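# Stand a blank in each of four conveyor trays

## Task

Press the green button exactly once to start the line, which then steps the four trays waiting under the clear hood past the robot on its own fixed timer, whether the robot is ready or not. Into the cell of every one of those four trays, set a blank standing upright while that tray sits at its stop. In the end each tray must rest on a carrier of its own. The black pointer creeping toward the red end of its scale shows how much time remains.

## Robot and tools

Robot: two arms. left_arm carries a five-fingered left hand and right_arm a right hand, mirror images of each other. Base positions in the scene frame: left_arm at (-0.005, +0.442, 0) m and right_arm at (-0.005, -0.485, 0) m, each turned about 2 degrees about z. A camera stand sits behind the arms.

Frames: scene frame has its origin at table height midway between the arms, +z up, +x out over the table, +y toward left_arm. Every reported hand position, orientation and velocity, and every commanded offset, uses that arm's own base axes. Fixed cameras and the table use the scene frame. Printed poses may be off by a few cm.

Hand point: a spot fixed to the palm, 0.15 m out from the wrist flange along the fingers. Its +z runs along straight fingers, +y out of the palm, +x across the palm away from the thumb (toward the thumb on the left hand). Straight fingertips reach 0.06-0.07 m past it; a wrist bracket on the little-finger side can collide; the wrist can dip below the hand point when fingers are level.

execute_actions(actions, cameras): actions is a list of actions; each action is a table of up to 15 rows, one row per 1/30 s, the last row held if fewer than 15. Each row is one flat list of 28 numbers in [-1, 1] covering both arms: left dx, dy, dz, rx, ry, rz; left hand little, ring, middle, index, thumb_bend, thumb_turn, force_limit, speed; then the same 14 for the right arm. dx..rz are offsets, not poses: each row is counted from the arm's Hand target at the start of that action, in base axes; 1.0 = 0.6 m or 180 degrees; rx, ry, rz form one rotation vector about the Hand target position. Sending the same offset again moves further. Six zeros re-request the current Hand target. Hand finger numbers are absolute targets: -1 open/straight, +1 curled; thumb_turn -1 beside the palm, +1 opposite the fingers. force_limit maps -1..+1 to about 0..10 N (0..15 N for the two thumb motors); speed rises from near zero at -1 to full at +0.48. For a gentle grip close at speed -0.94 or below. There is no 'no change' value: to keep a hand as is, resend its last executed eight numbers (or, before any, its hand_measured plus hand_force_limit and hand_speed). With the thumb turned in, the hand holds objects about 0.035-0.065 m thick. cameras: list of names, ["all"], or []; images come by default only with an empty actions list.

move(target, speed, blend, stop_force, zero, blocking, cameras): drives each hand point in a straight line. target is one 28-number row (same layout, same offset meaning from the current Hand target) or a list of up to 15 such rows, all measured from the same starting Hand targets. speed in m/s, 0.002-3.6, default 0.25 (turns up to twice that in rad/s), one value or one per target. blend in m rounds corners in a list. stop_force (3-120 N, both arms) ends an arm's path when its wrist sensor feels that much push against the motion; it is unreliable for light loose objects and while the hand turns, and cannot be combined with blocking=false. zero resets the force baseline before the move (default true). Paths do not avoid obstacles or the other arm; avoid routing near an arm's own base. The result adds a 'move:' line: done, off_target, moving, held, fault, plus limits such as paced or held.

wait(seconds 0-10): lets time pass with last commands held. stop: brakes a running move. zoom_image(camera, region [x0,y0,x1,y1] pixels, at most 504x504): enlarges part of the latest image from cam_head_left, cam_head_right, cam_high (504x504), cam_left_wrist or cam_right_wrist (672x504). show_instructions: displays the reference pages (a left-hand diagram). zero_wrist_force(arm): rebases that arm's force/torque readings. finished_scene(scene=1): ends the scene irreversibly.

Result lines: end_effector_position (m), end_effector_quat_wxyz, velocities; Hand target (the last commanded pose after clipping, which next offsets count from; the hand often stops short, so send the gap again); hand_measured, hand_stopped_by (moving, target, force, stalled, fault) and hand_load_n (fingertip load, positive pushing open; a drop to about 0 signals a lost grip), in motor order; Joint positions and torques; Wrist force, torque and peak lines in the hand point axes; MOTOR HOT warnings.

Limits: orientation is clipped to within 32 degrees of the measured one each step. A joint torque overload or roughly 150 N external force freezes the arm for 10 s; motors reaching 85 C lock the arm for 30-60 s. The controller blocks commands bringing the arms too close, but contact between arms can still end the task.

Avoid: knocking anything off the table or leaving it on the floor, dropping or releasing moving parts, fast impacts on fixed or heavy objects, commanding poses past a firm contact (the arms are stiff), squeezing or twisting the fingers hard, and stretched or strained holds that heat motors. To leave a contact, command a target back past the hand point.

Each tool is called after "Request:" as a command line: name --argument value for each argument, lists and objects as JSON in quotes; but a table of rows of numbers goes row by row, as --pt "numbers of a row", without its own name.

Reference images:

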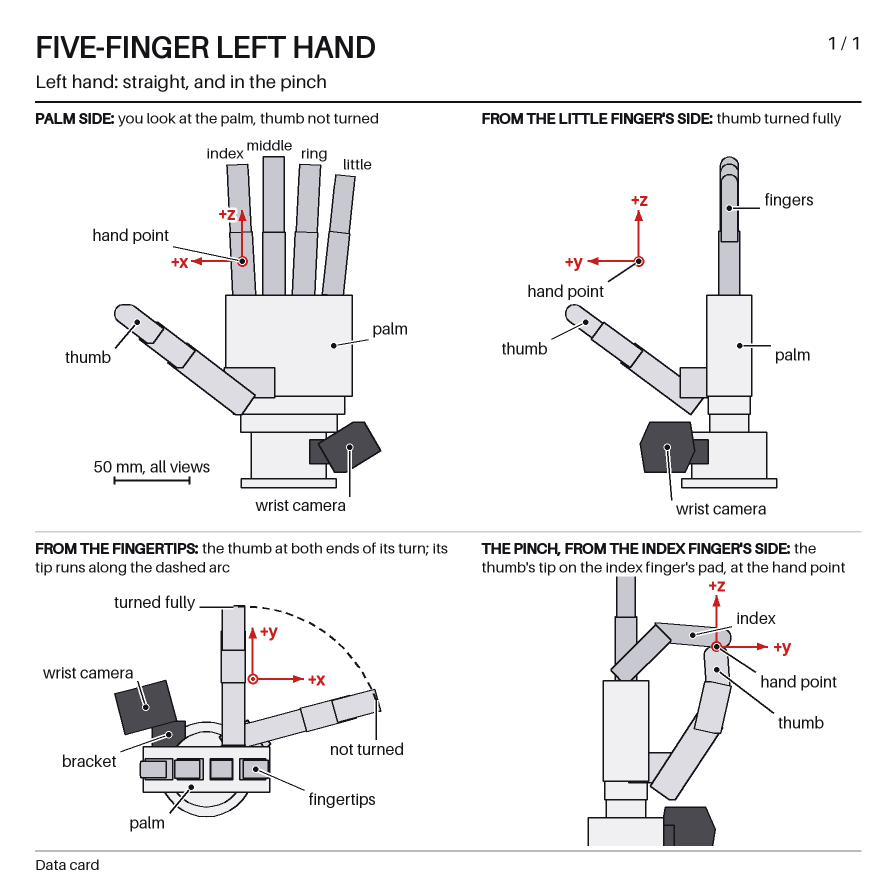

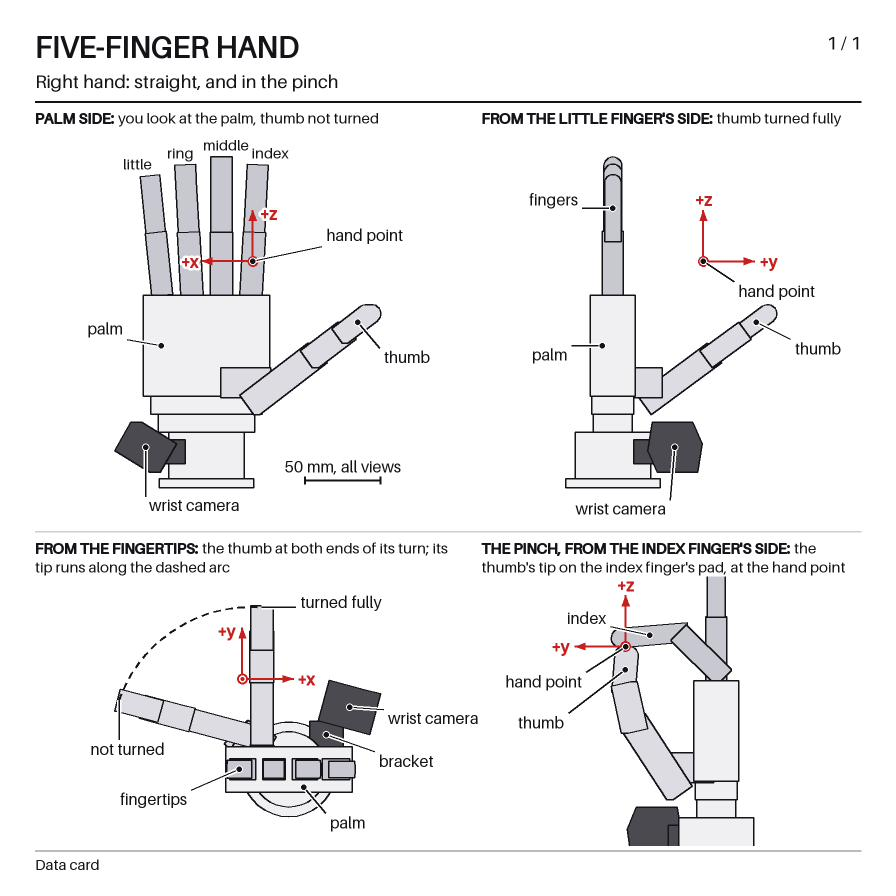

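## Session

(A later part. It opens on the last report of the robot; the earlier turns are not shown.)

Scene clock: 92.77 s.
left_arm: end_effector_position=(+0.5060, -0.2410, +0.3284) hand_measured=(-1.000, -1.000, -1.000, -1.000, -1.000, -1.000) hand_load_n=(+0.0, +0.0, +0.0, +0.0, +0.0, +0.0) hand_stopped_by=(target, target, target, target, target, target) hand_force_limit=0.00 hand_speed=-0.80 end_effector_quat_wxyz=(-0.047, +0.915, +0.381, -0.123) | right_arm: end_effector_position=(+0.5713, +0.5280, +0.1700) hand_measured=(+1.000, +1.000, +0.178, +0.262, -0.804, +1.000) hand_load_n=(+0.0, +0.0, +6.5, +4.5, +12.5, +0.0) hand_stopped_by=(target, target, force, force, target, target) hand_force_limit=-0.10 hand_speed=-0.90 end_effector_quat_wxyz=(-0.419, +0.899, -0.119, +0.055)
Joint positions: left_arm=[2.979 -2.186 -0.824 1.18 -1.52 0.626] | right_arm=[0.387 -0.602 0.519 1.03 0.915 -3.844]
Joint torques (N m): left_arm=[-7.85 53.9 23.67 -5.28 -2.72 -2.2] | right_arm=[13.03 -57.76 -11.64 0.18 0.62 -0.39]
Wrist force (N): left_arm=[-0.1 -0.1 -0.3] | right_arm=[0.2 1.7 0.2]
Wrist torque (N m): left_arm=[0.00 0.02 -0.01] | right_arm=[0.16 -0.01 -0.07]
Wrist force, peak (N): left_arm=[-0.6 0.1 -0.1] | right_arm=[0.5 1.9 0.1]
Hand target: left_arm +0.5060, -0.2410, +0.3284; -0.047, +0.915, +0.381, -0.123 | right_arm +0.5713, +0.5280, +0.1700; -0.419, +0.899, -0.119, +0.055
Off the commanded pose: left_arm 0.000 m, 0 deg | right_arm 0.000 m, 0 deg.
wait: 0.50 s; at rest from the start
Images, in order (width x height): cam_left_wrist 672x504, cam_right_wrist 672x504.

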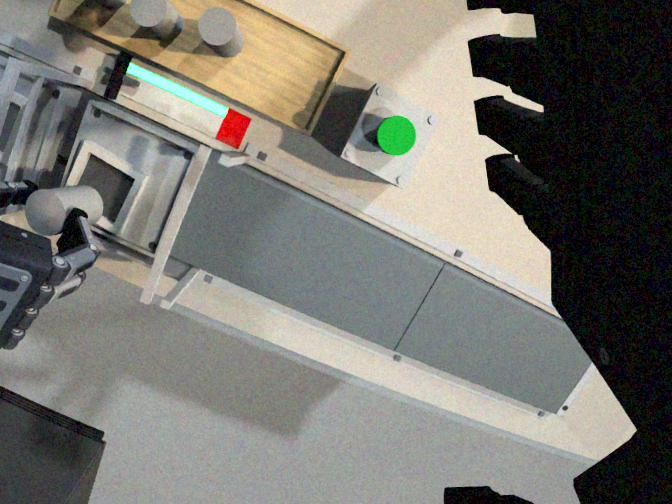

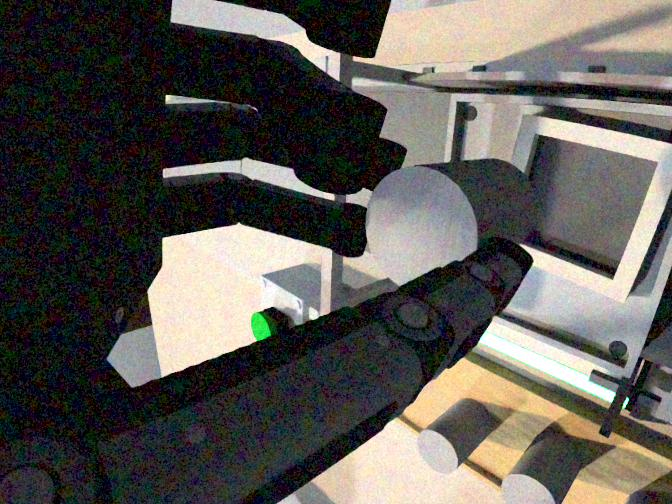

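Request:
move --target '[0,0,0,0,0,0,-1,-1,-1,-1,-1,-1,0,-0.8,-0.0025,-0.0425,-0.05,0,0,0,1,1,0.45,0.45,-0.8,1,-0.1,-0.9]' --speed 0.12 --cameras '["cam_right_wrist","cam_left_wrist","cam_head_left"]'

Request:
zoom_image --camera "cam_right_wrist" --region '[420, 80, 672, 332]'

Scene clock: 94.37 s.
left_arm: end_effector_position=(+0.5060, -0.2410, +0.3284) hand_measured=(-1.000, -1.000, -1.000, -1.000, -1.000, -1.000) hand_load_n=(+0.0, +0.0, +0.0, +0.0, +0.0, +0.0) hand_stopped_by=(target, target, target, target, target, target) hand_force_limit=0.00 hand_speed=-0.80 end_effector_quat_wxyz=(-0.047, +0.915, +0.381, -0.123) | right_arm: end_effector_position=(+0.5699, +0.5024, +0.1402) hand_measured=(+1.000, +1.000, +0.178, +0.262, -0.804, +1.000) hand_load_n=(+0.0, +0.0, +6.0, +4.0, +12.5, +0.5) hand_stopped_by=(target, target, force, force, target, target) hand_force_limit=-0.10 hand_speed=-0.90 end_effector_quat_wxyz=(-0.419, +0.899, -0.119, +0.055)
Joint positions: left_arm=[2.979 -2.186 -0.824 1.18 -1.52 0.626] | right_arm=[0.351 -0.661 0.711 0.919 0.895 -3.881]
Joint torques (N m): left_arm=[-8 53.09 23.73 -5.14 -2.56 -2.29] | right_arm=[12.19 -41.79 -12.6 1.11 0.83 1.06]
Wrist force (N): left_arm=[-0.1 0.2 0.0] | right_arm=[0.3 1.6 0.3]
Wrist torque (N m): left_arm=[0.03 0.03 -0.01] | right_arm=[0.15 -0.01 -0.08]
Wrist force, peak (N): left_arm=[-0.4 0.5 0.0] | right_arm=[0.4 2.8 0.1]
Hand target: left_arm +0.5060, -0.2410, +0.3284; -0.047, +0.915, +0.381, -0.123 | right_arm +0.5698, +0.5025, +0.1400; -0.419, +0.899, -0.119, +0.055
Off the commanded pose: left_arm 0.000 m, 0 deg | right_arm 0.000 m, 0 deg.
move: done
Images, in order (width x height): cam_head_left 504x504, cam_left_wrist 672x504, cam_right_wrist 672x504.

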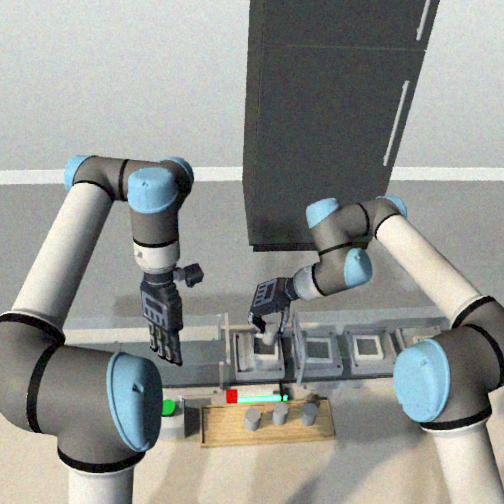

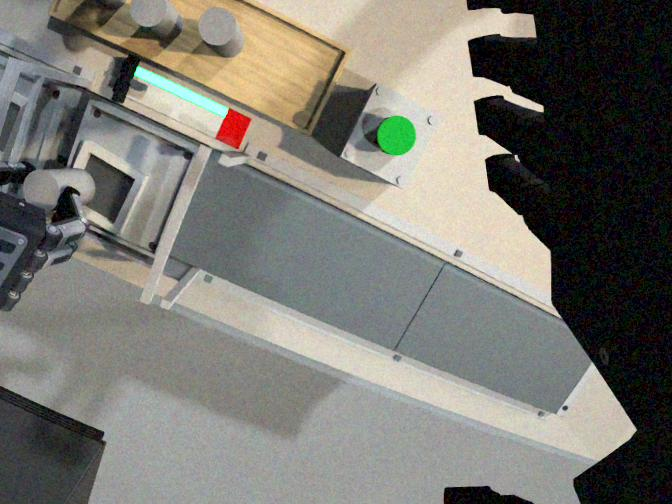

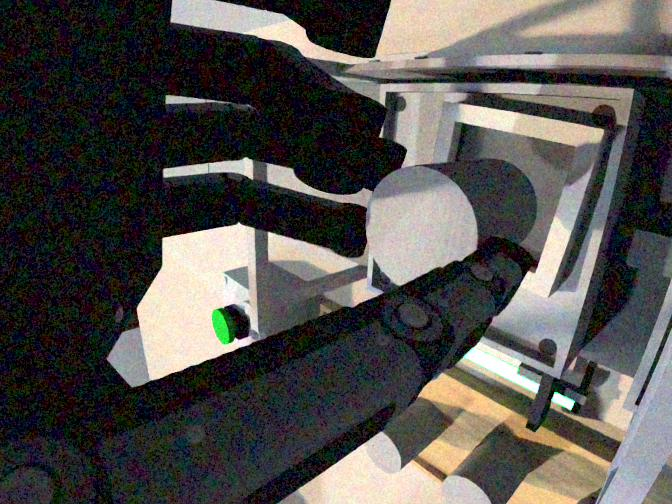

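Scaled by 2.000 from the camera's 672x504 image, which has a finer 960x720 frame.

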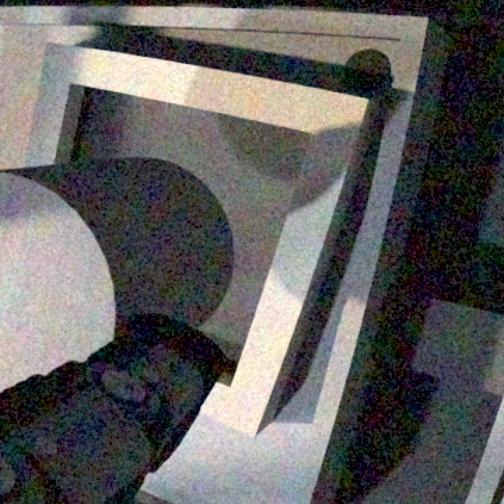

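Request:
zoom_image --camera "cam_head_left" --region '[210, 300, 340, 400]'

Request:
zoom_image --camera "cam_left_wrist" --region '[0, 60, 252, 312]'

Scaled by 3.877 from the camera's 504x504 image, which has a finer 720x720 frame.

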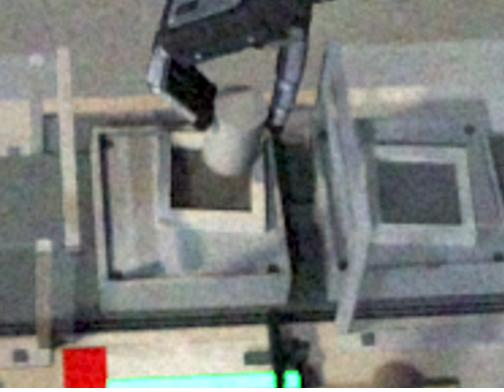

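Scaled by 2.000 from the camera's 672x504 image, which has a finer 960x720 frame.

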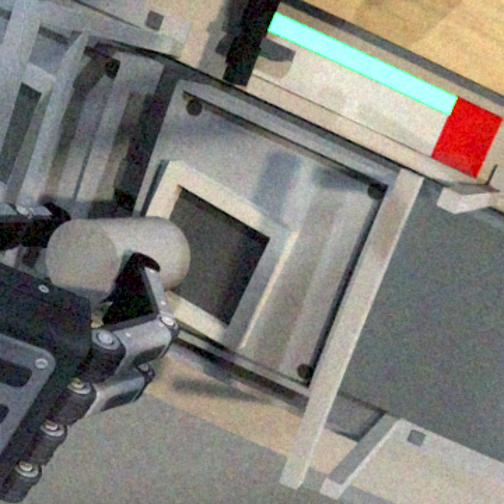

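Request:
move --target '[0,0,0,0,0,0,-1,-1,-1,-1,-1,-1,0,-0.8,-0.0042,0.015,-0.03,0,0,0,1,1,0.45,0.45,-0.8,1,-0.1,-0.9]' --speed 0.06 --stop_force 4 --cameras '["cam_right_wrist","cam_head_right","cam_head_left"]'

Request:
zoom_image --camera "cam_right_wrist" --region '[420, 80, 672, 332]'

Request:
zoom_image --camera "cam_head_left" --region '[210, 300, 340, 400]'

Request:
zoom_image --camera "cam_head_right" --region '[190, 300, 320, 400]'

Scene clock: 98.00 s.
left_arm: end_effector_position=(+0.5060, -0.2410, +0.3284) hand_measured=(-1.000, -1.000, -1.000, -1.000, -1.000, -1.000) hand_load_n=(+0.0, +0.0, +0.0, +0.0, +0.0, +0.0) hand_stopped_by=(target, target, target, target, target, target) hand_force_limit=0.00 hand_speed=-0.80 end_effector_quat_wxyz=(-0.047, +0.915, +0.381, -0.123) | right_arm: end_effector_position=(+0.5673, +0.5115, +0.1220) hand_measured=(+1.000, +1.000, +0.178, +0.262, -0.804, +1.000) hand_load_n=(+0.0, +0.0, +6.5, +4.5, +12.0, +0.0) hand_stopped_by=(target, target, force, force, target, target) hand_force_limit=-0.10 hand_speed=-0.90 end_effector_quat_wxyz=(-0.419, +0.899, -0.119, +0.055)
Joint positions: left_arm=[2.979 -2.186 -0.824 1.18 -1.52 0.626] | right_arm=[0.365 -0.649 0.733 0.876 0.903 -3.866]
Joint torques (N m): left_arm=[-7.73 49.29 23.45 -5.12 -2.69 -2.22] | right_arm=[-14.43 -59.58 -28.29 1.04 -1.86 -1.53]
Wrist force (N): left_arm=[-0.4 0.2 0.0] | right_arm=[0.4 1.6 0.2]
Wrist torque (N m): left_arm=[0.02 0.07 -0.03] | right_arm=[0.16 -0.04 -0.04]
Wrist force, peak (N): left_arm=[-0.4 0.3 -0.3] | right_arm=[0.3 2.0 0.4]
Hand target: left_arm +0.5060, -0.2410, +0.3284; -0.047, +0.915, +0.381, -0.123 | right_arm +0.5673, +0.5115, +0.1220; -0.419, +0.899, -0.119, +0.055
Off the commanded pose: left_arm 0.000 m, 0 deg | right_arm 0.000 m, 0 deg.
move: done
Images, in order (width x height): cam_head_left 504x504, cam_head_right 504x504, cam_right_wrist 672x504.

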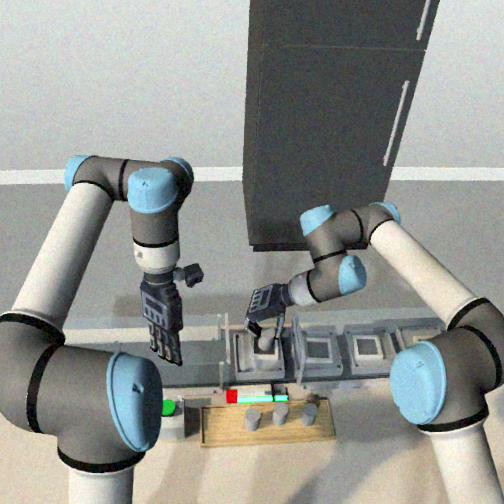

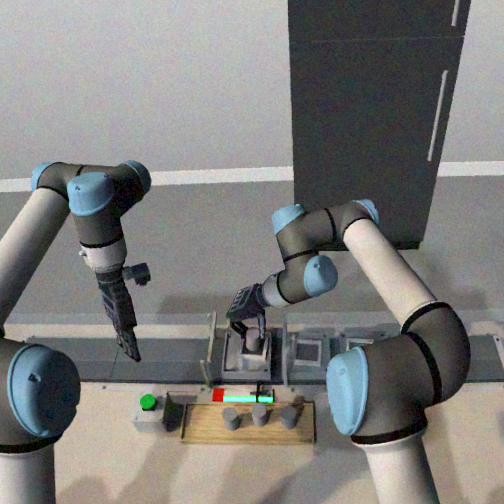

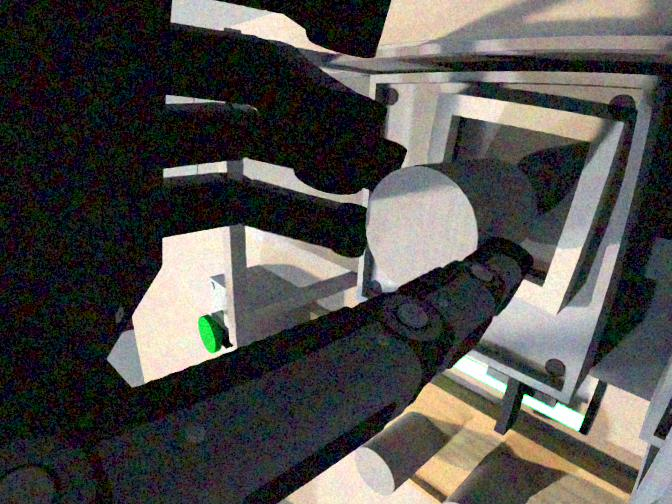

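Scaled by 2.000 from the camera's 672x504 image, which has a finer 960x720 frame.

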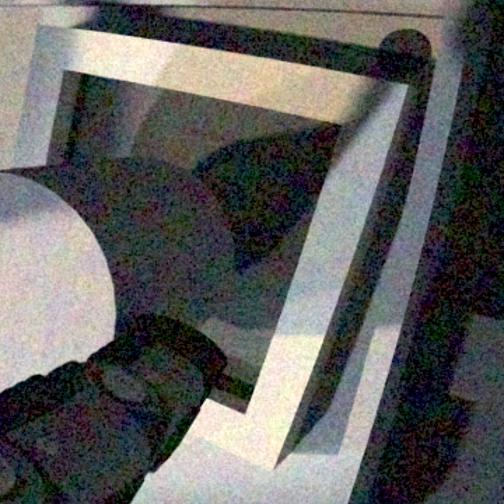

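Scaled by 3.877 from the camera's 504x504 image, which has a finer 720x720 frame.

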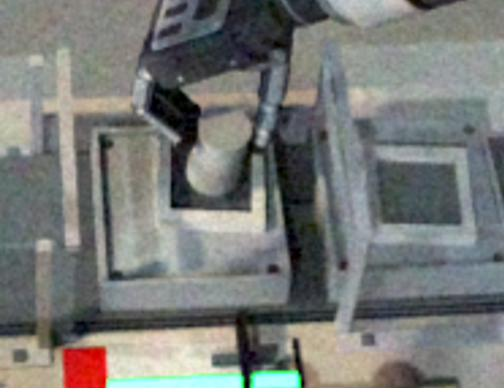

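Scaled by 3.877 from the camera's 504x504 image, which has a finer 720x720 frame.

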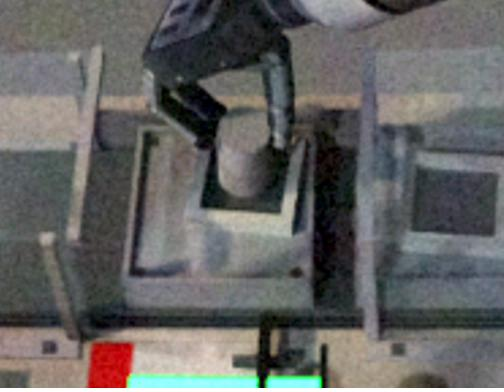

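Request:
move --target '[0,0,0,0,0,0,-1,-1,-1,-1,-1,-1,0,-0.8,0.0017,0.0033,-0.0333,0,0,0,1,1,0.45,0.45,-0.8,1,-0.1,-0.9]' --speed 0.05 --stop_force 4 --cameras '["cam_right_wrist","cam_head_right","cam_head_left"]'

Request:
zoom_image --camera "cam_head_left" --region '[210, 300, 340, 400]'

Request:
zoom_image --camera "cam_head_right" --region '[190, 300, 320, 400]'

Scene clock: 103.03 s.
left_arm: end_effector_position=(+0.5060, -0.2410, +0.3284) hand_measured=(-1.000, -1.000, -1.000, -1.000, -1.000, -1.000) hand_load_n=(+0.0, -0.5, +0.0, +0.0, +0.0, +0.0) hand_stopped_by=(target, target, target, target, target, target) hand_force_limit=0.00 hand_speed=-0.80 end_effector_quat_wxyz=(-0.047, +0.915, +0.381, -0.123) | right_arm: end_effector_position=(+0.5680, +0.5127, +0.1092) hand_measured=(+1.000, +1.000, +0.178, +0.262, -0.804, +1.000) hand_load_n=(+0.0, +0.0, +5.0, +4.5, +12.5, -0.5) hand_stopped_by=(target, target, force, force, target, target) hand_force_limit=-0.10 hand_speed=-0.90 end_effector_quat_wxyz=(-0.419, +0.899, -0.119, +0.055)
Joint positions: left_arm=[2.979 -2.186 -0.824 1.18 -1.52 0.626] | right_arm=[0.367 -0.64 0.75 0.85 0.904 -3.865]
Joint torques (N m): left_arm=[-7.42 43.82 22.76 -5.21 -2.52 -2.25] | right_arm=[-15.25 -52.8 -16.39 -0.06 -1.66 -1.52]
Wrist force (N): left_arm=[-0.3 0.3 -0.2] | right_arm=[0.1 1.5 0.3]
Wrist torque (N m): left_arm=[0.05 0.04 -0.03] | right_arm=[0.13 0.02 -0.08]
Wrist force, peak (N): left_arm=[-0.6 0.2 0.0] | right_arm=[-1.1 -9.9 -4.7]
Hand target: left_arm +0.5060, -0.2410, +0.3284; -0.047, +0.915, +0.381, -0.123 | right_arm +0.5680, +0.5127, +0.1092; -0.419, +0.899, -0.119, +0.055 (not the last commanded pose)
Off the commanded pose: left_arm 0.000 m, 0 deg | right_arm 0.007 m, 0 deg.
move: contact (right_arm)
Images, in order (width x height): cam_head_left 504x504, cam_head_right 504x504, cam_right_wrist 672x504.

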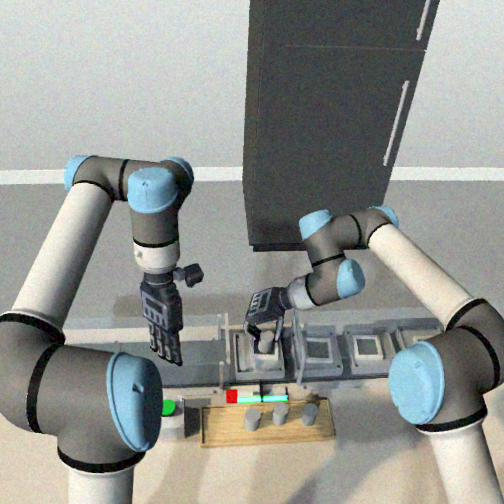

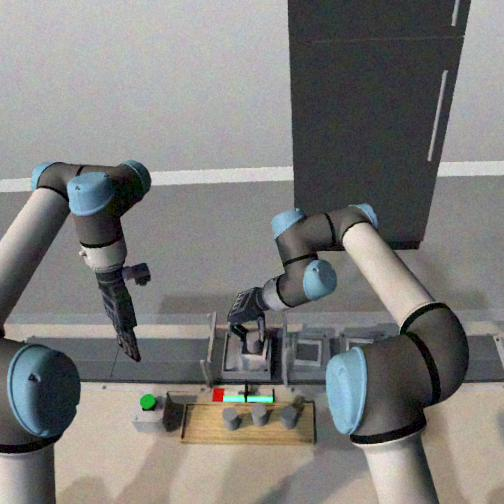

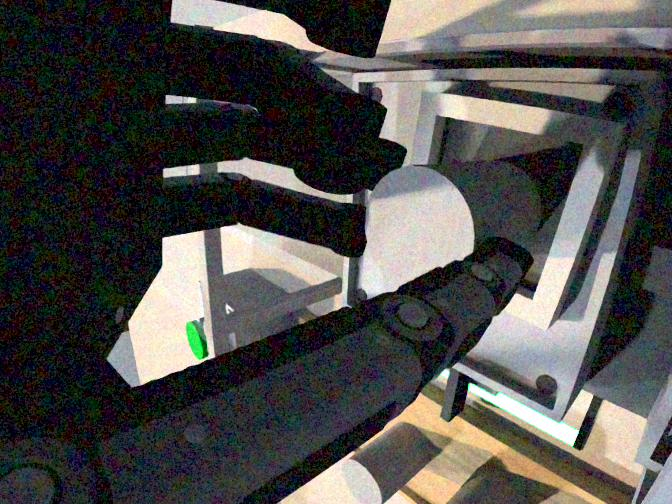

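Scaled by 3.877 from the camera's 504x504 image, which has a finer 720x720 frame.

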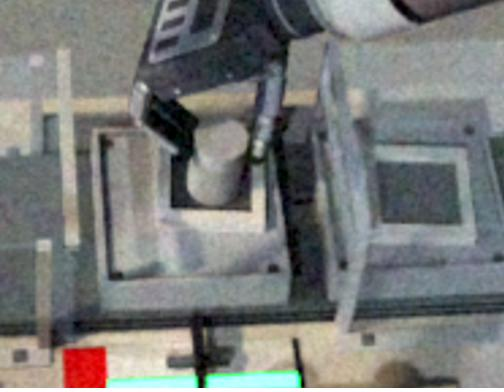

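Scaled by 3.877 from the camera's 504x504 image, which has a finer 720x720 frame.

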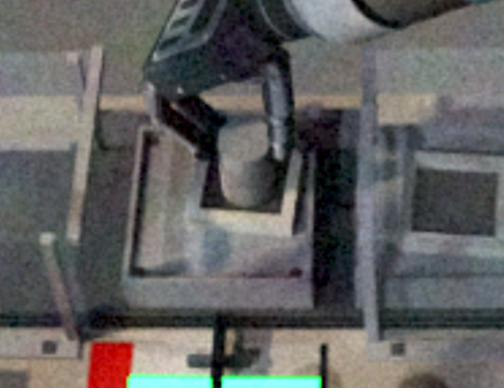

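Request:
move --pt "0 0 0 0 0 0 -1 -1 -1 -1 -1 -1 0 -0.8 0 0 -0.0122 0 0 0 1 1 0.45 0.45 -0.8 1 -0.1 -0.9" --pt "0 0 0 0 0 0 -1 -1 -1 -1 -1 -1 0 -0.8 0 0 -0.0122 0 0 0 1 1 -0.1 -0.1 -1 1 -0.1 -0.5" --pt "0 0 0 0 0 0 -1 -1 -1 -1 -1 -1 0 -0.8 0 0 0.12 0 0 0 1 1 -0.1 -0.1 -1 1 -0.1 -0.5" --speed '[0.05,0.1,0.15]' --cameras '["cam_right_wrist","cam_head_right","cam_head_left"]'

Request:
zoom_image --camera "cam_head_left" --region '[210, 300, 340, 400]'

Scene clock: 106.70 s.
left_arm: end_effector_position=(+0.5060, -0.2410, +0.3284) hand_measured=(-1.000, -1.000, -1.000, -1.000, -1.000, -1.000) hand_load_n=(+0.0, +0.0, +0.0, -0.5, +0.0, +0.0) hand_stopped_by=(target, target, target, target, target, target) hand_force_limit=0.00 hand_speed=-0.80 end_effector_quat_wxyz=(-0.047, +0.915, +0.381, -0.123) | right_arm: end_effector_position=(+0.5680, +0.5127, +0.1811) hand_measured=(+1.000, +1.000, -0.100, -0.100, -1.000, +1.000) hand_load_n=(+0.0, +0.0, +0.0, +0.0, +0.0, +0.0) hand_stopped_by=(target, target, target, target, target, target) hand_force_limit=-0.10 hand_speed=-0.50 end_effector_quat_wxyz=(-0.419, +0.899, -0.119, +0.055)
Joint positions: left_arm=[2.979 -2.186 -0.824 1.18 -1.52 0.626] | right_arm=[0.367 -0.646 0.577 1.029 0.904 -3.865]
Joint torques (N m): left_arm=[-7.69 40.72 22.63 -5.31 -2.62 -2.24] | right_arm=[-8.68 -58.22 -18.6 1.94 -1.01 -0.77]
Wrist force (N): left_arm=[-0.4 0.1 0.2] | right_arm=[0.3 0.4 -0.7]
Wrist torque (N m): left_arm=[-0.01 0.07 -0.03] | right_arm=[0.11 -0.01 0.09]
Wrist force, peak (N): left_arm=[-0.6 0.3 -0.2] | right_arm=[-0.2 -10.7 -9.4]
Hand target: left_arm +0.5060, -0.2410, +0.3284; -0.047, +0.915, +0.381, -0.123 | right_arm +0.5680, +0.5127, +0.1812; -0.419, +0.899, -0.119, +0.055
Off the commanded pose: left_arm 0.000 m, 0 deg | right_arm 0.000 m, 0 deg.
move: done
Images, in order (width x height): cam_head_left 504x504, cam_head_right 504x504, cam_right_wrist 672x504.

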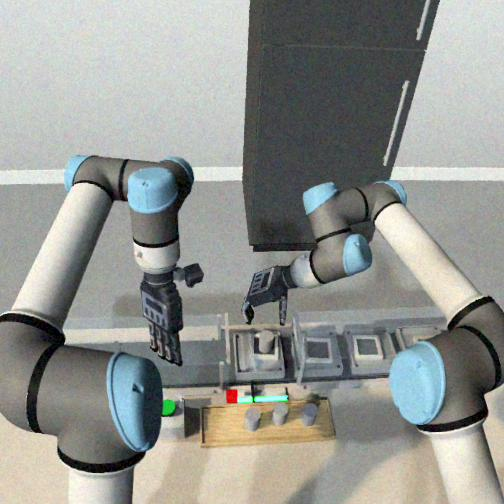

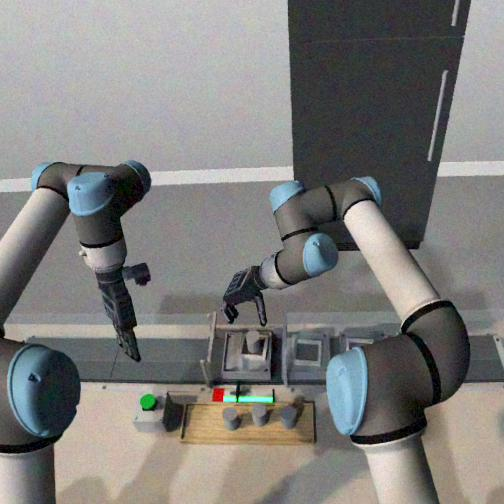

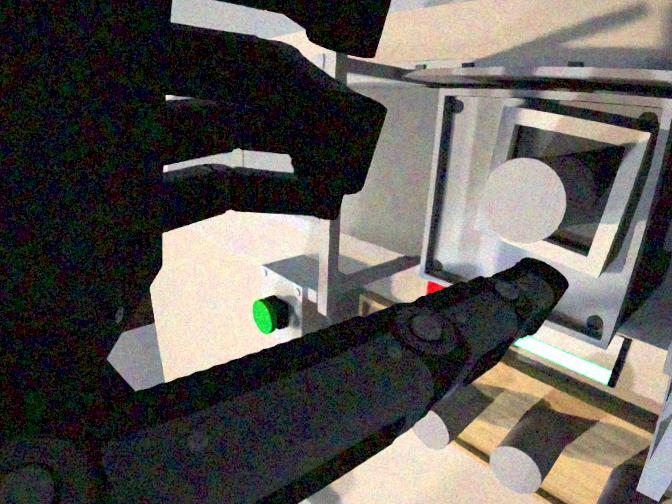

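Scaled by 3.877 from the camera's 504x504 image, which has a finer 720x720 frame.

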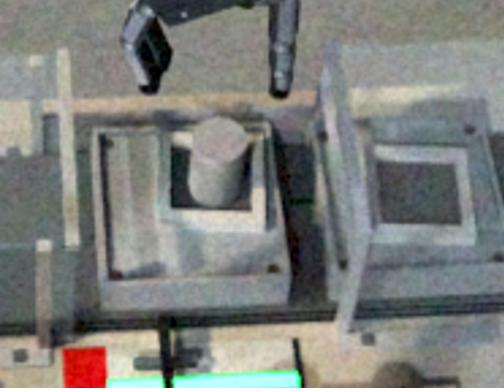

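Request:
move --pt "0 0 0 0 0 0 -1 -1 -1 -1 -1 -1 0 -0.8 -0.3125 0.0622 0 0 0 0 1 1 -0.05 -0.05 -1 1 -0.1 -0.5" --pt "0 0 0 0 0 0 -1 -1 -1 -1 -1 -1 0 -0.8 -0.3125 0.0622 -0.1437 0 0 0 1 1 -0.05 -0.05 -1 1 -0.1 -0.5" --speed 0.25 --blend '[0.03,0]' --cameras '["cam_right_wrist","cam_left_wrist"]'

Scene clock: 109.20 s.
left_arm: end_effector_position=(+0.5060, -0.2410, +0.3284) hand_measured=(-1.000, -1.000, -1.000, -1.000, -1.000, -1.000) hand_load_n=(+0.0, +0.0, +0.0, +0.0, +0.0, +0.0) hand_stopped_by=(target, target, target, target, target, target) hand_force_limit=0.00 hand_speed=-0.80 end_effector_quat_wxyz=(-0.047, +0.915, +0.381, -0.123) | right_arm: end_effector_position=(+0.3806, +0.5500, +0.0951) hand_measured=(+1.000, +1.000, -0.050, -0.050, -1.000, +1.000) hand_load_n=(+0.0, +0.0, +0.0, +0.0, +0.0, +0.0) hand_stopped_by=(target, target, target, target, target, target) hand_force_limit=-0.10 hand_speed=-0.50 end_effector_quat_wxyz=(-0.419, +0.899, -0.119, +0.055)
Joint positions: left_arm=[2.979 -2.186 -0.824 1.18 -1.52 0.626] | right_arm=[0.568 -0.982 1.368 0.463 1.029 -3.673]
Joint torques (N m): left_arm=[-7.44 38.71 22.37 -5.16 -2.66 -2.18] | right_arm=[3.72 -33.69 -10.7 -0.57 -0.56 0.91]
Wrist force (N): left_arm=[-0.1 0.3 -0.1] | right_arm=[0.1 0.7 -0.5]
Wrist torque (N m): left_arm=[0.04 0.02 -0.01] | right_arm=[0.15 0.02 -0.10]
Wrist force, peak (N): left_arm=[-0.7 0.2 0.0] | right_arm=[2.2 0.7 -0.8]
Hand target: left_arm +0.5060, -0.2410, +0.3284; -0.047, +0.915, +0.381, -0.123 | right_arm +0.3805, +0.5500, +0.0950; -0.419, +0.899, -0.119, +0.055
Off the commanded pose: left_arm 0.000 m, 0 deg | right_arm 0.000 m, 0 deg.
move: done
Images, in order (width x height): cam_left_wrist 672x504, cam_right_wrist 672x504.

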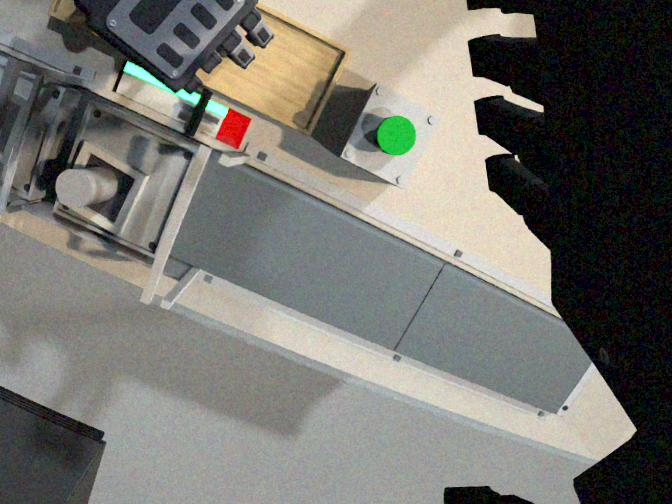

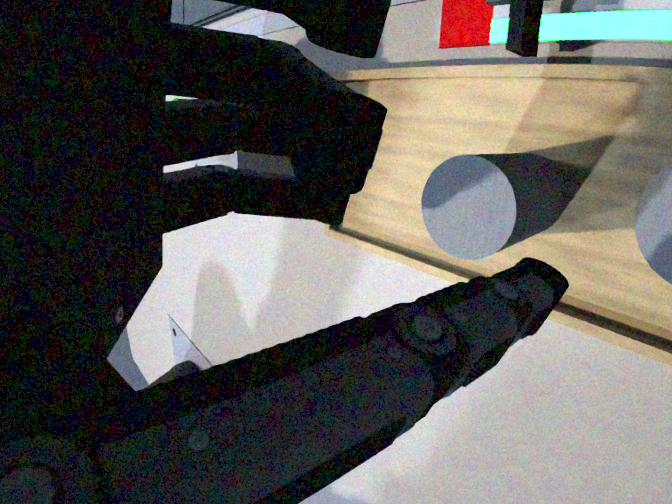

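Request:
move --pt "0 0 0 0 0 0 -1 -1 -1 -1 -1 -1 0 -0.8 0.0003 0.0043 -0.0502 0 0 0 1 1 -0.05 -0.05 -1 1 -0.1 -0.5" --pt "0 0 0 0 0 0 -1 -1 -1 -1 -1 -1 0 -0.8 0.0003 0.0043 -0.0502 0 0 0 1 1 0.1 0.1 -0.8 1 -0.5 -0.7" --pt "0 0 0 0 0 0 -1 -1 -1 -1 -1 -1 0 -0.8 0.0003 0.0043 -0.0502 0 0 0 1 1 0.35 0.35 -0.8 1 -0.5 -0.85" --pt "0 0 0 0 0 0 -1 -1 -1 -1 -1 -1 0 -0.8 0.0003 0.0043 -0.0502 0 0 0 1 1 0.45 0.45 -0.8 1 -0.1 -0.9" --pt "0 0 0 0 0 0 -1 -1 -1 -1 -1 -1 0 -0.8 0.0003 0.0043 0.1583 0 0 0 1 1 0.45 0.45 -0.8 1 -0.1 -0.9" --pt "0 0 0 0 0 0 -1 -1 -1 -1 -1 -1 0 -0.8 0.3125 -0.0622 0.1583 0 0 0 1 1 0.45 0.45 -0.8 1 -0.1 -0.9" --speed '[0.08,0.1,0.1,0.1,0.15,0.25]' --blend '[0,0,0,0,0.02,0]' --cameras '["cam_right_wrist","cam_left_wrist","cam_head_left"]'

Scene clock: 114.87 s.
left_arm: end_effector_position=(+0.5060, -0.2410, +0.3284) hand_measured=(-1.000, -1.000, -1.000, -1.000, -1.000, -1.000) hand_load_n=(+0.0, +0.0, +0.0, +0.0, +0.0, +0.0) hand_stopped_by=(target, target, target, target, target, target) hand_force_limit=0.00 hand_speed=-0.80 end_effector_quat_wxyz=(-0.047, +0.915, +0.381, -0.123) | right_arm: end_effector_position=(+0.5680, +0.5127, +0.1900) hand_measured=(+1.000, +1.000, +0.180, +0.276, -0.804, +1.000) hand_load_n=(+0.0, +0.0, +6.0, +4.5, +12.5, +0.0) hand_stopped_by=(target, target, force, force, target, target) hand_force_limit=-0.10 hand_speed=-0.90 end_effector_quat_wxyz=(-0.419, +0.899, -0.119, +0.055)
Joint positions: left_arm=[2.979 -2.186 -0.824 1.18 -1.52 0.626] | right_arm=[0.367 -0.643 0.549 1.054 0.904 -3.865]
Joint torques (N m): left_arm=[-8.1 33.57 22.47 -5.12 -2.61 -2.29] | right_arm=[0.55 -44.81 -27.03 1.86 -0.17 1.92]
Wrist force (N): left_arm=[-0.3 0.3 -0.2] | right_arm=[0.1 1.5 0.0]
Wrist torque (N m): left_arm=[0.06 0.05 -0.03] | right_arm=[0.16 0.03 0.02]
Wrist force, peak (N): left_arm=[-0.5 0.4 0.0] | right_arm=[0.1 2.9 1.2]
Hand target: left_arm +0.5060, -0.2410, +0.3284; -0.047, +0.915, +0.381, -0.123 | right_arm +0.5680, +0.5127, +0.1900; -0.419, +0.899, -0.119, +0.055
Off the commanded pose: left_arm 0.000 m, 0 deg | right_arm 0.000 m, 0 deg.
move: done
Images, in order (width x height): cam_head_left 504x504, cam_left_wrist 672x504, cam_right_wrist 672x504.

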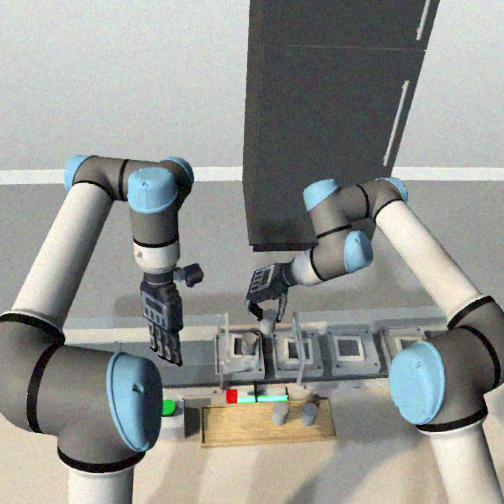

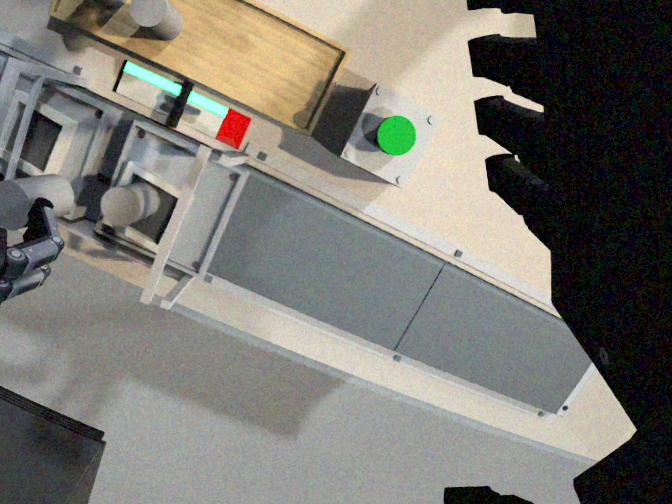

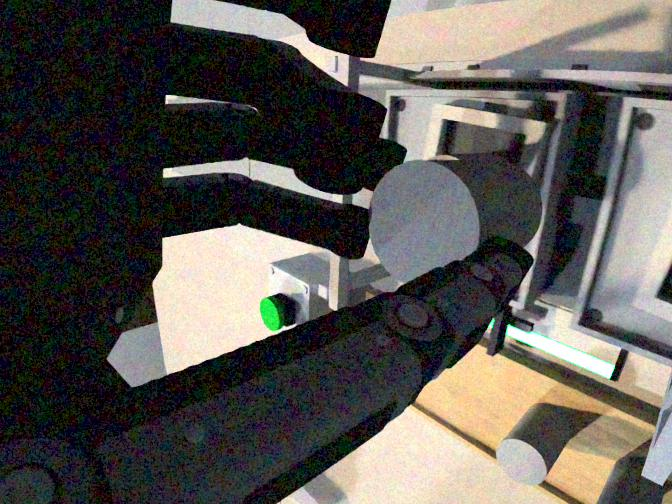

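Request:
wait --seconds 0.8 --cameras '["cam_left_wrist","cam_right_wrist"]'

Scene clock: 115.87 s.
left_arm: end_effector_position=(+0.5060, -0.2410, +0.3284) hand_measured=(-1.000, -1.000, -1.000, -1.000, -1.000, -1.000) hand_load_n=(+0.0, +0.0, +0.0, +0.0, +0.0, +0.0) hand_stopped_by=(target, target, target, target, target, target) hand_force_limit=0.00 hand_speed=-0.80 end_effector_quat_wxyz=(-0.047, +0.915, +0.381, -0.123) | right_arm: end_effector_position=(+0.5680, +0.5127, +0.1900) hand_measured=(+1.000, +1.000, +0.180, +0.276, -0.804, +1.000) hand_load_n=(+0.0, +0.0, +6.0, +4.5, +12.5, +0.0) hand_stopped_by=(target, target, force, force, target, target) hand_force_limit=-0.10 hand_speed=-0.90 end_effector_quat_wxyz=(-0.419, +0.899, -0.119, +0.055)
Joint positions: left_arm=[2.979 -2.186 -0.824 1.18 -1.52 0.626] | right_arm=[0.367 -0.643 0.548 1.054 0.904 -3.865]
Joint torques (N m): left_arm=[-7.99 33.58 22.59 -5.19 -2.56 -2.19] | right_arm=[-9.86 -43.32 -27.72 2.45 -1.06 1.95]
Wrist force (N): left_arm=[-0.2 0.2 -0.2] | right_arm=[0.4 1.6 0.1]
Wrist torque (N m): left_arm=[0.04 0.03 -0.02] | right_arm=[0.16 -0.01 0.03]
Wrist force, peak (N): left_arm=[-0.5 0.3 0.0] | right_arm=[0.3 2.0 0.0]
Hand target: left_arm +0.5060, -0.2410, +0.3284; -0.047, +0.915, +0.381, -0.123 | right_arm +0.5680, +0.5127, +0.1900; -0.419, +0.899, -0.119, +0.055
Off the commanded pose: left_arm 0.000 m, 0 deg | right_arm 0.000 m, 0 deg.
wait: 0.80 s; at rest from the start
Images, in order (width x height): cam_left_wrist 672x504, cam_right_wrist 672x504.

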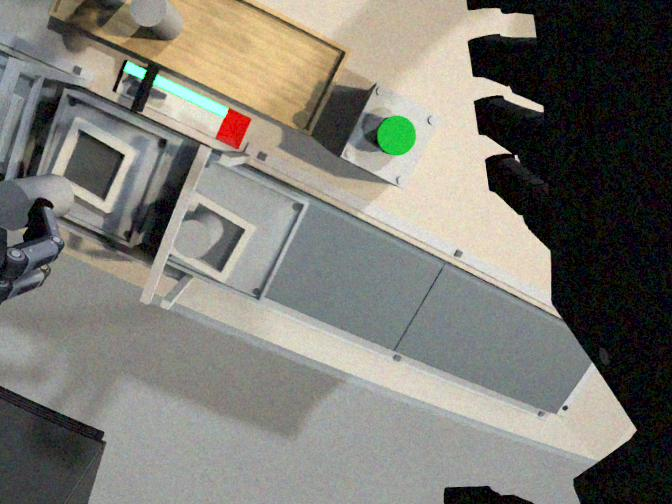

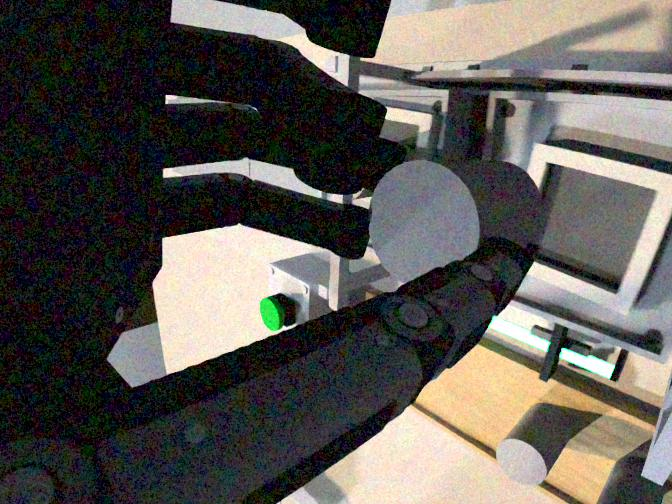

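Request:
move --target '[0,0,0,0,0,0,-1,-1,-1,-1,-1,-1,0,-0.8,0,0,-0.1,0,0,0,1,1,0.45,0.45,-0.8,1,-0.1,-0.9]' --speed 0.1 --cameras '["cam_right_wrist","cam_left_wrist"]'

Scene clock: 117.17 s.
left_arm: end_effector_position=(+0.5060, -0.2410, +0.3284) hand_measured=(-1.000, -1.000, -1.000, -1.000, -1.000, -1.000) hand_load_n=(+0.0, +0.0, -0.5, +0.0, +0.0, +0.0) hand_stopped_by=(target, target, target, target, target, target) hand_force_limit=0.00 hand_speed=-0.80 end_effector_quat_wxyz=(-0.047, +0.915, +0.381, -0.123) | right_arm: end_effector_position=(+0.5680, +0.5127, +0.1299) hand_measured=(+1.000, +1.000, +0.180, +0.276, -0.804, +1.000) hand_load_n=(+0.0, +0.0, +6.0, +4.5, +12.5, +0.0) hand_stopped_by=(target, target, force, force, target, target) hand_force_limit=-0.10 hand_speed=-0.90 end_effector_quat_wxyz=(-0.419, +0.899, -0.119, +0.055)
Joint positions: left_arm=[2.979 -2.186 -0.824 1.18 -1.52 0.626] | right_arm=[0.367 -0.647 0.709 0.898 0.904 -3.865]
Joint torques (N m): left_arm=[-7.76 33.67 21.79 -5.11 -2.56 -2.13] | right_arm=[-6.49 -59.24 -22.3 0.99 -0.61 1.19]
Wrist force (N): left_arm=[-0.4 0.0 0.0] | right_arm=[0.0 1.9 0.1]
Wrist torque (N m): left_arm=[0.00 0.07 -0.03] | right_arm=[0.20 0.02 0.00]
Wrist force, peak (N): left_arm=[-0.6 0.3 0.0] | right_arm=[0.3 2.8 0.9]
Hand target: left_arm +0.5060, -0.2410, +0.3284; -0.047, +0.915, +0.381, -0.123 | right_arm +0.5680, +0.5127, +0.1300; -0.419, +0.899, -0.119, +0.055
Off the commanded pose: left_arm 0.000 m, 0 deg | right_arm 0.000 m, 0 deg.
move: done
Images, in order (width x height): cam_left_wrist 672x504, cam_right_wrist 672x504.

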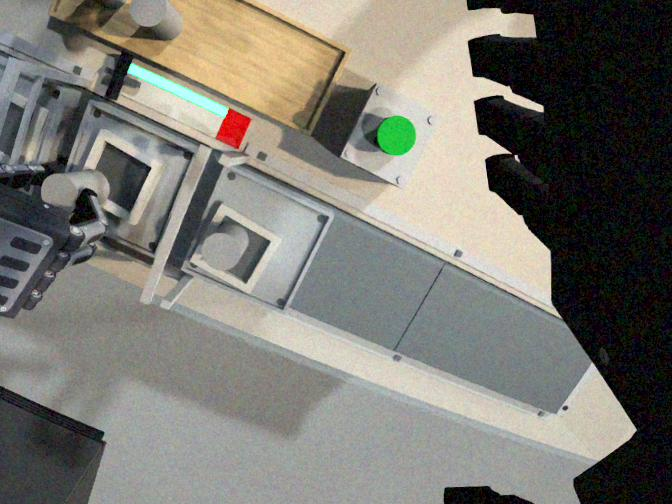

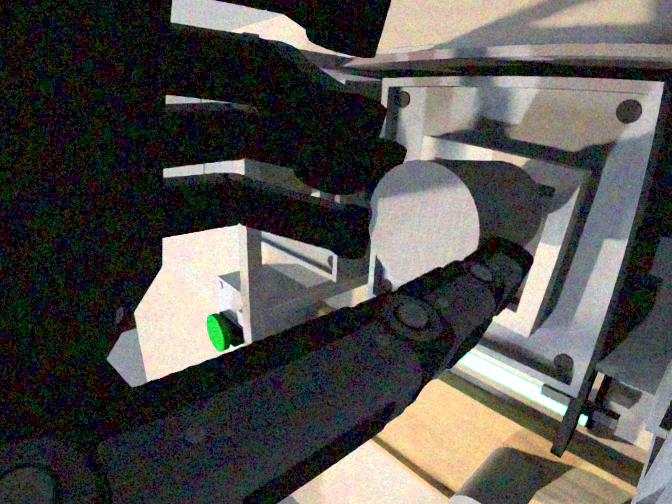

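Request:
wait --seconds 0.2 --cameras '["cam_right_wrist","cam_head_left","cam_left_wrist"]'

Request:
zoom_image --camera "cam_right_wrist" --region '[400, 80, 652, 332]'

Request:
zoom_image --camera "cam_head_left" --region '[210, 300, 340, 400]'

Scene clock: 117.73 s.
left_arm: end_effector_position=(+0.5060, -0.2410, +0.3284) hand_measured=(-1.000, -1.000, -1.000, -1.000, -1.000, -1.000) hand_load_n=(+0.0, +0.0, +0.0, +0.0, +0.0, +0.0) hand_stopped_by=(target, target, target, target, target, target) hand_force_limit=0.00 hand_speed=-0.80 end_effector_quat_wxyz=(-0.047, +0.915, +0.381, -0.123) | right_arm: end_effector_position=(+0.5680, +0.5127, +0.1300) hand_measured=(+1.000, +1.000, +0.180, +0.276, -0.804, +1.000) hand_load_n=(+0.5, +0.0, +6.0, +4.5, +12.5, -0.5) hand_stopped_by=(target, target, force, force, target, target) hand_force_limit=-0.10 hand_speed=-0.90 end_effector_quat_wxyz=(-0.419, +0.899, -0.119, +0.055)
Joint positions: left_arm=[2.979 -2.186 -0.824 1.18 -1.52 0.626] | right_arm=[0.367 -0.647 0.709 0.898 0.904 -3.865]
Joint torques (N m): left_arm=[-7.79 33.76 21.85 -5.24 -2.65 -2.29] | right_arm=[-6.48 -58.53 -16.25 0.06 -0.59 -0.85]
Wrist force (N): left_arm=[-0.4 0.2 -0.2] | right_arm=[0.1 1.7 0.2]
Wrist torque (N m): left_arm=[0.04 0.05 -0.04] | right_arm=[0.17 0.01 0.00]
Wrist force, peak (N): left_arm=[-0.5 0.1 -0.4] | right_arm=[0.2 1.8 0.3]
Hand target: left_arm +0.5060, -0.2410, +0.3284; -0.047, +0.915, +0.381, -0.123 | right_arm +0.5680, +0.5127, +0.1300; -0.419, +0.899, -0.119, +0.055
Off the commanded pose: left_arm 0.000 m, 0 deg | right_arm 0.000 m, 0 deg.
wait: 0.20 s; at rest from the start
Images, in order (width x height): cam_head_left 504x504, cam_left_wrist 672x504, cam_right_wrist 672x504.

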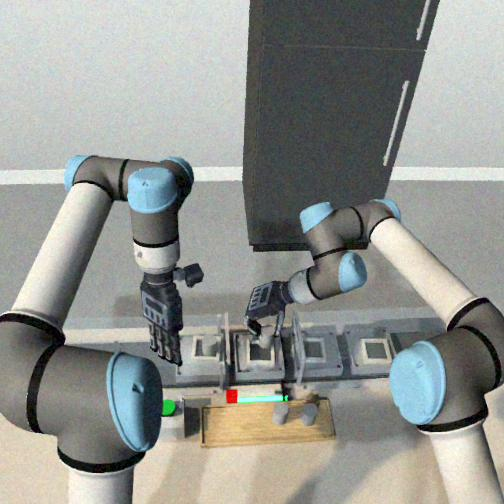

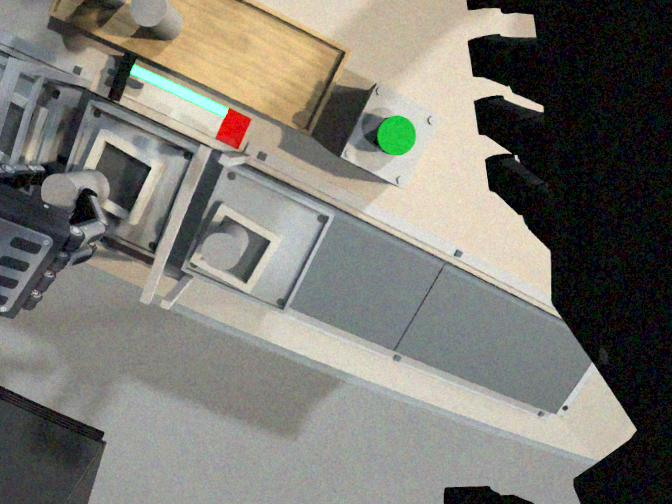

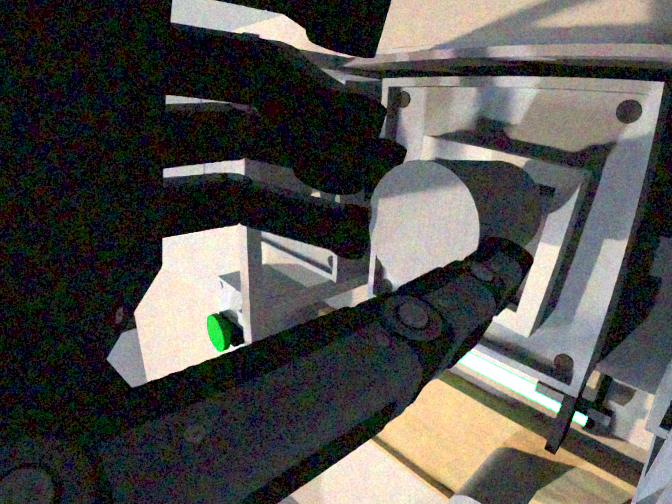

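Scaled by 2.000 from the camera's 672x504 image, which has a finer 960x720 frame.

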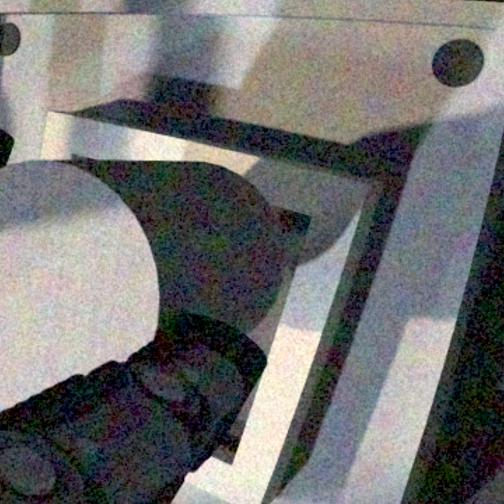

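Scaled by 3.877 from the camera's 504x504 image, which has a finer 720x720 frame.

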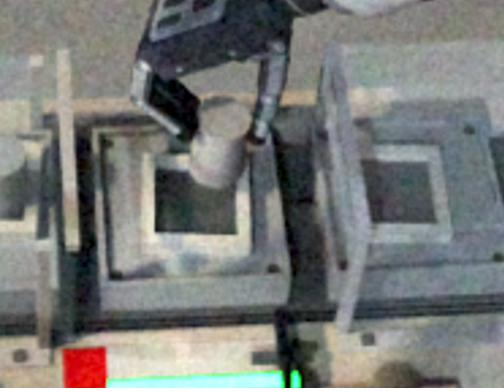

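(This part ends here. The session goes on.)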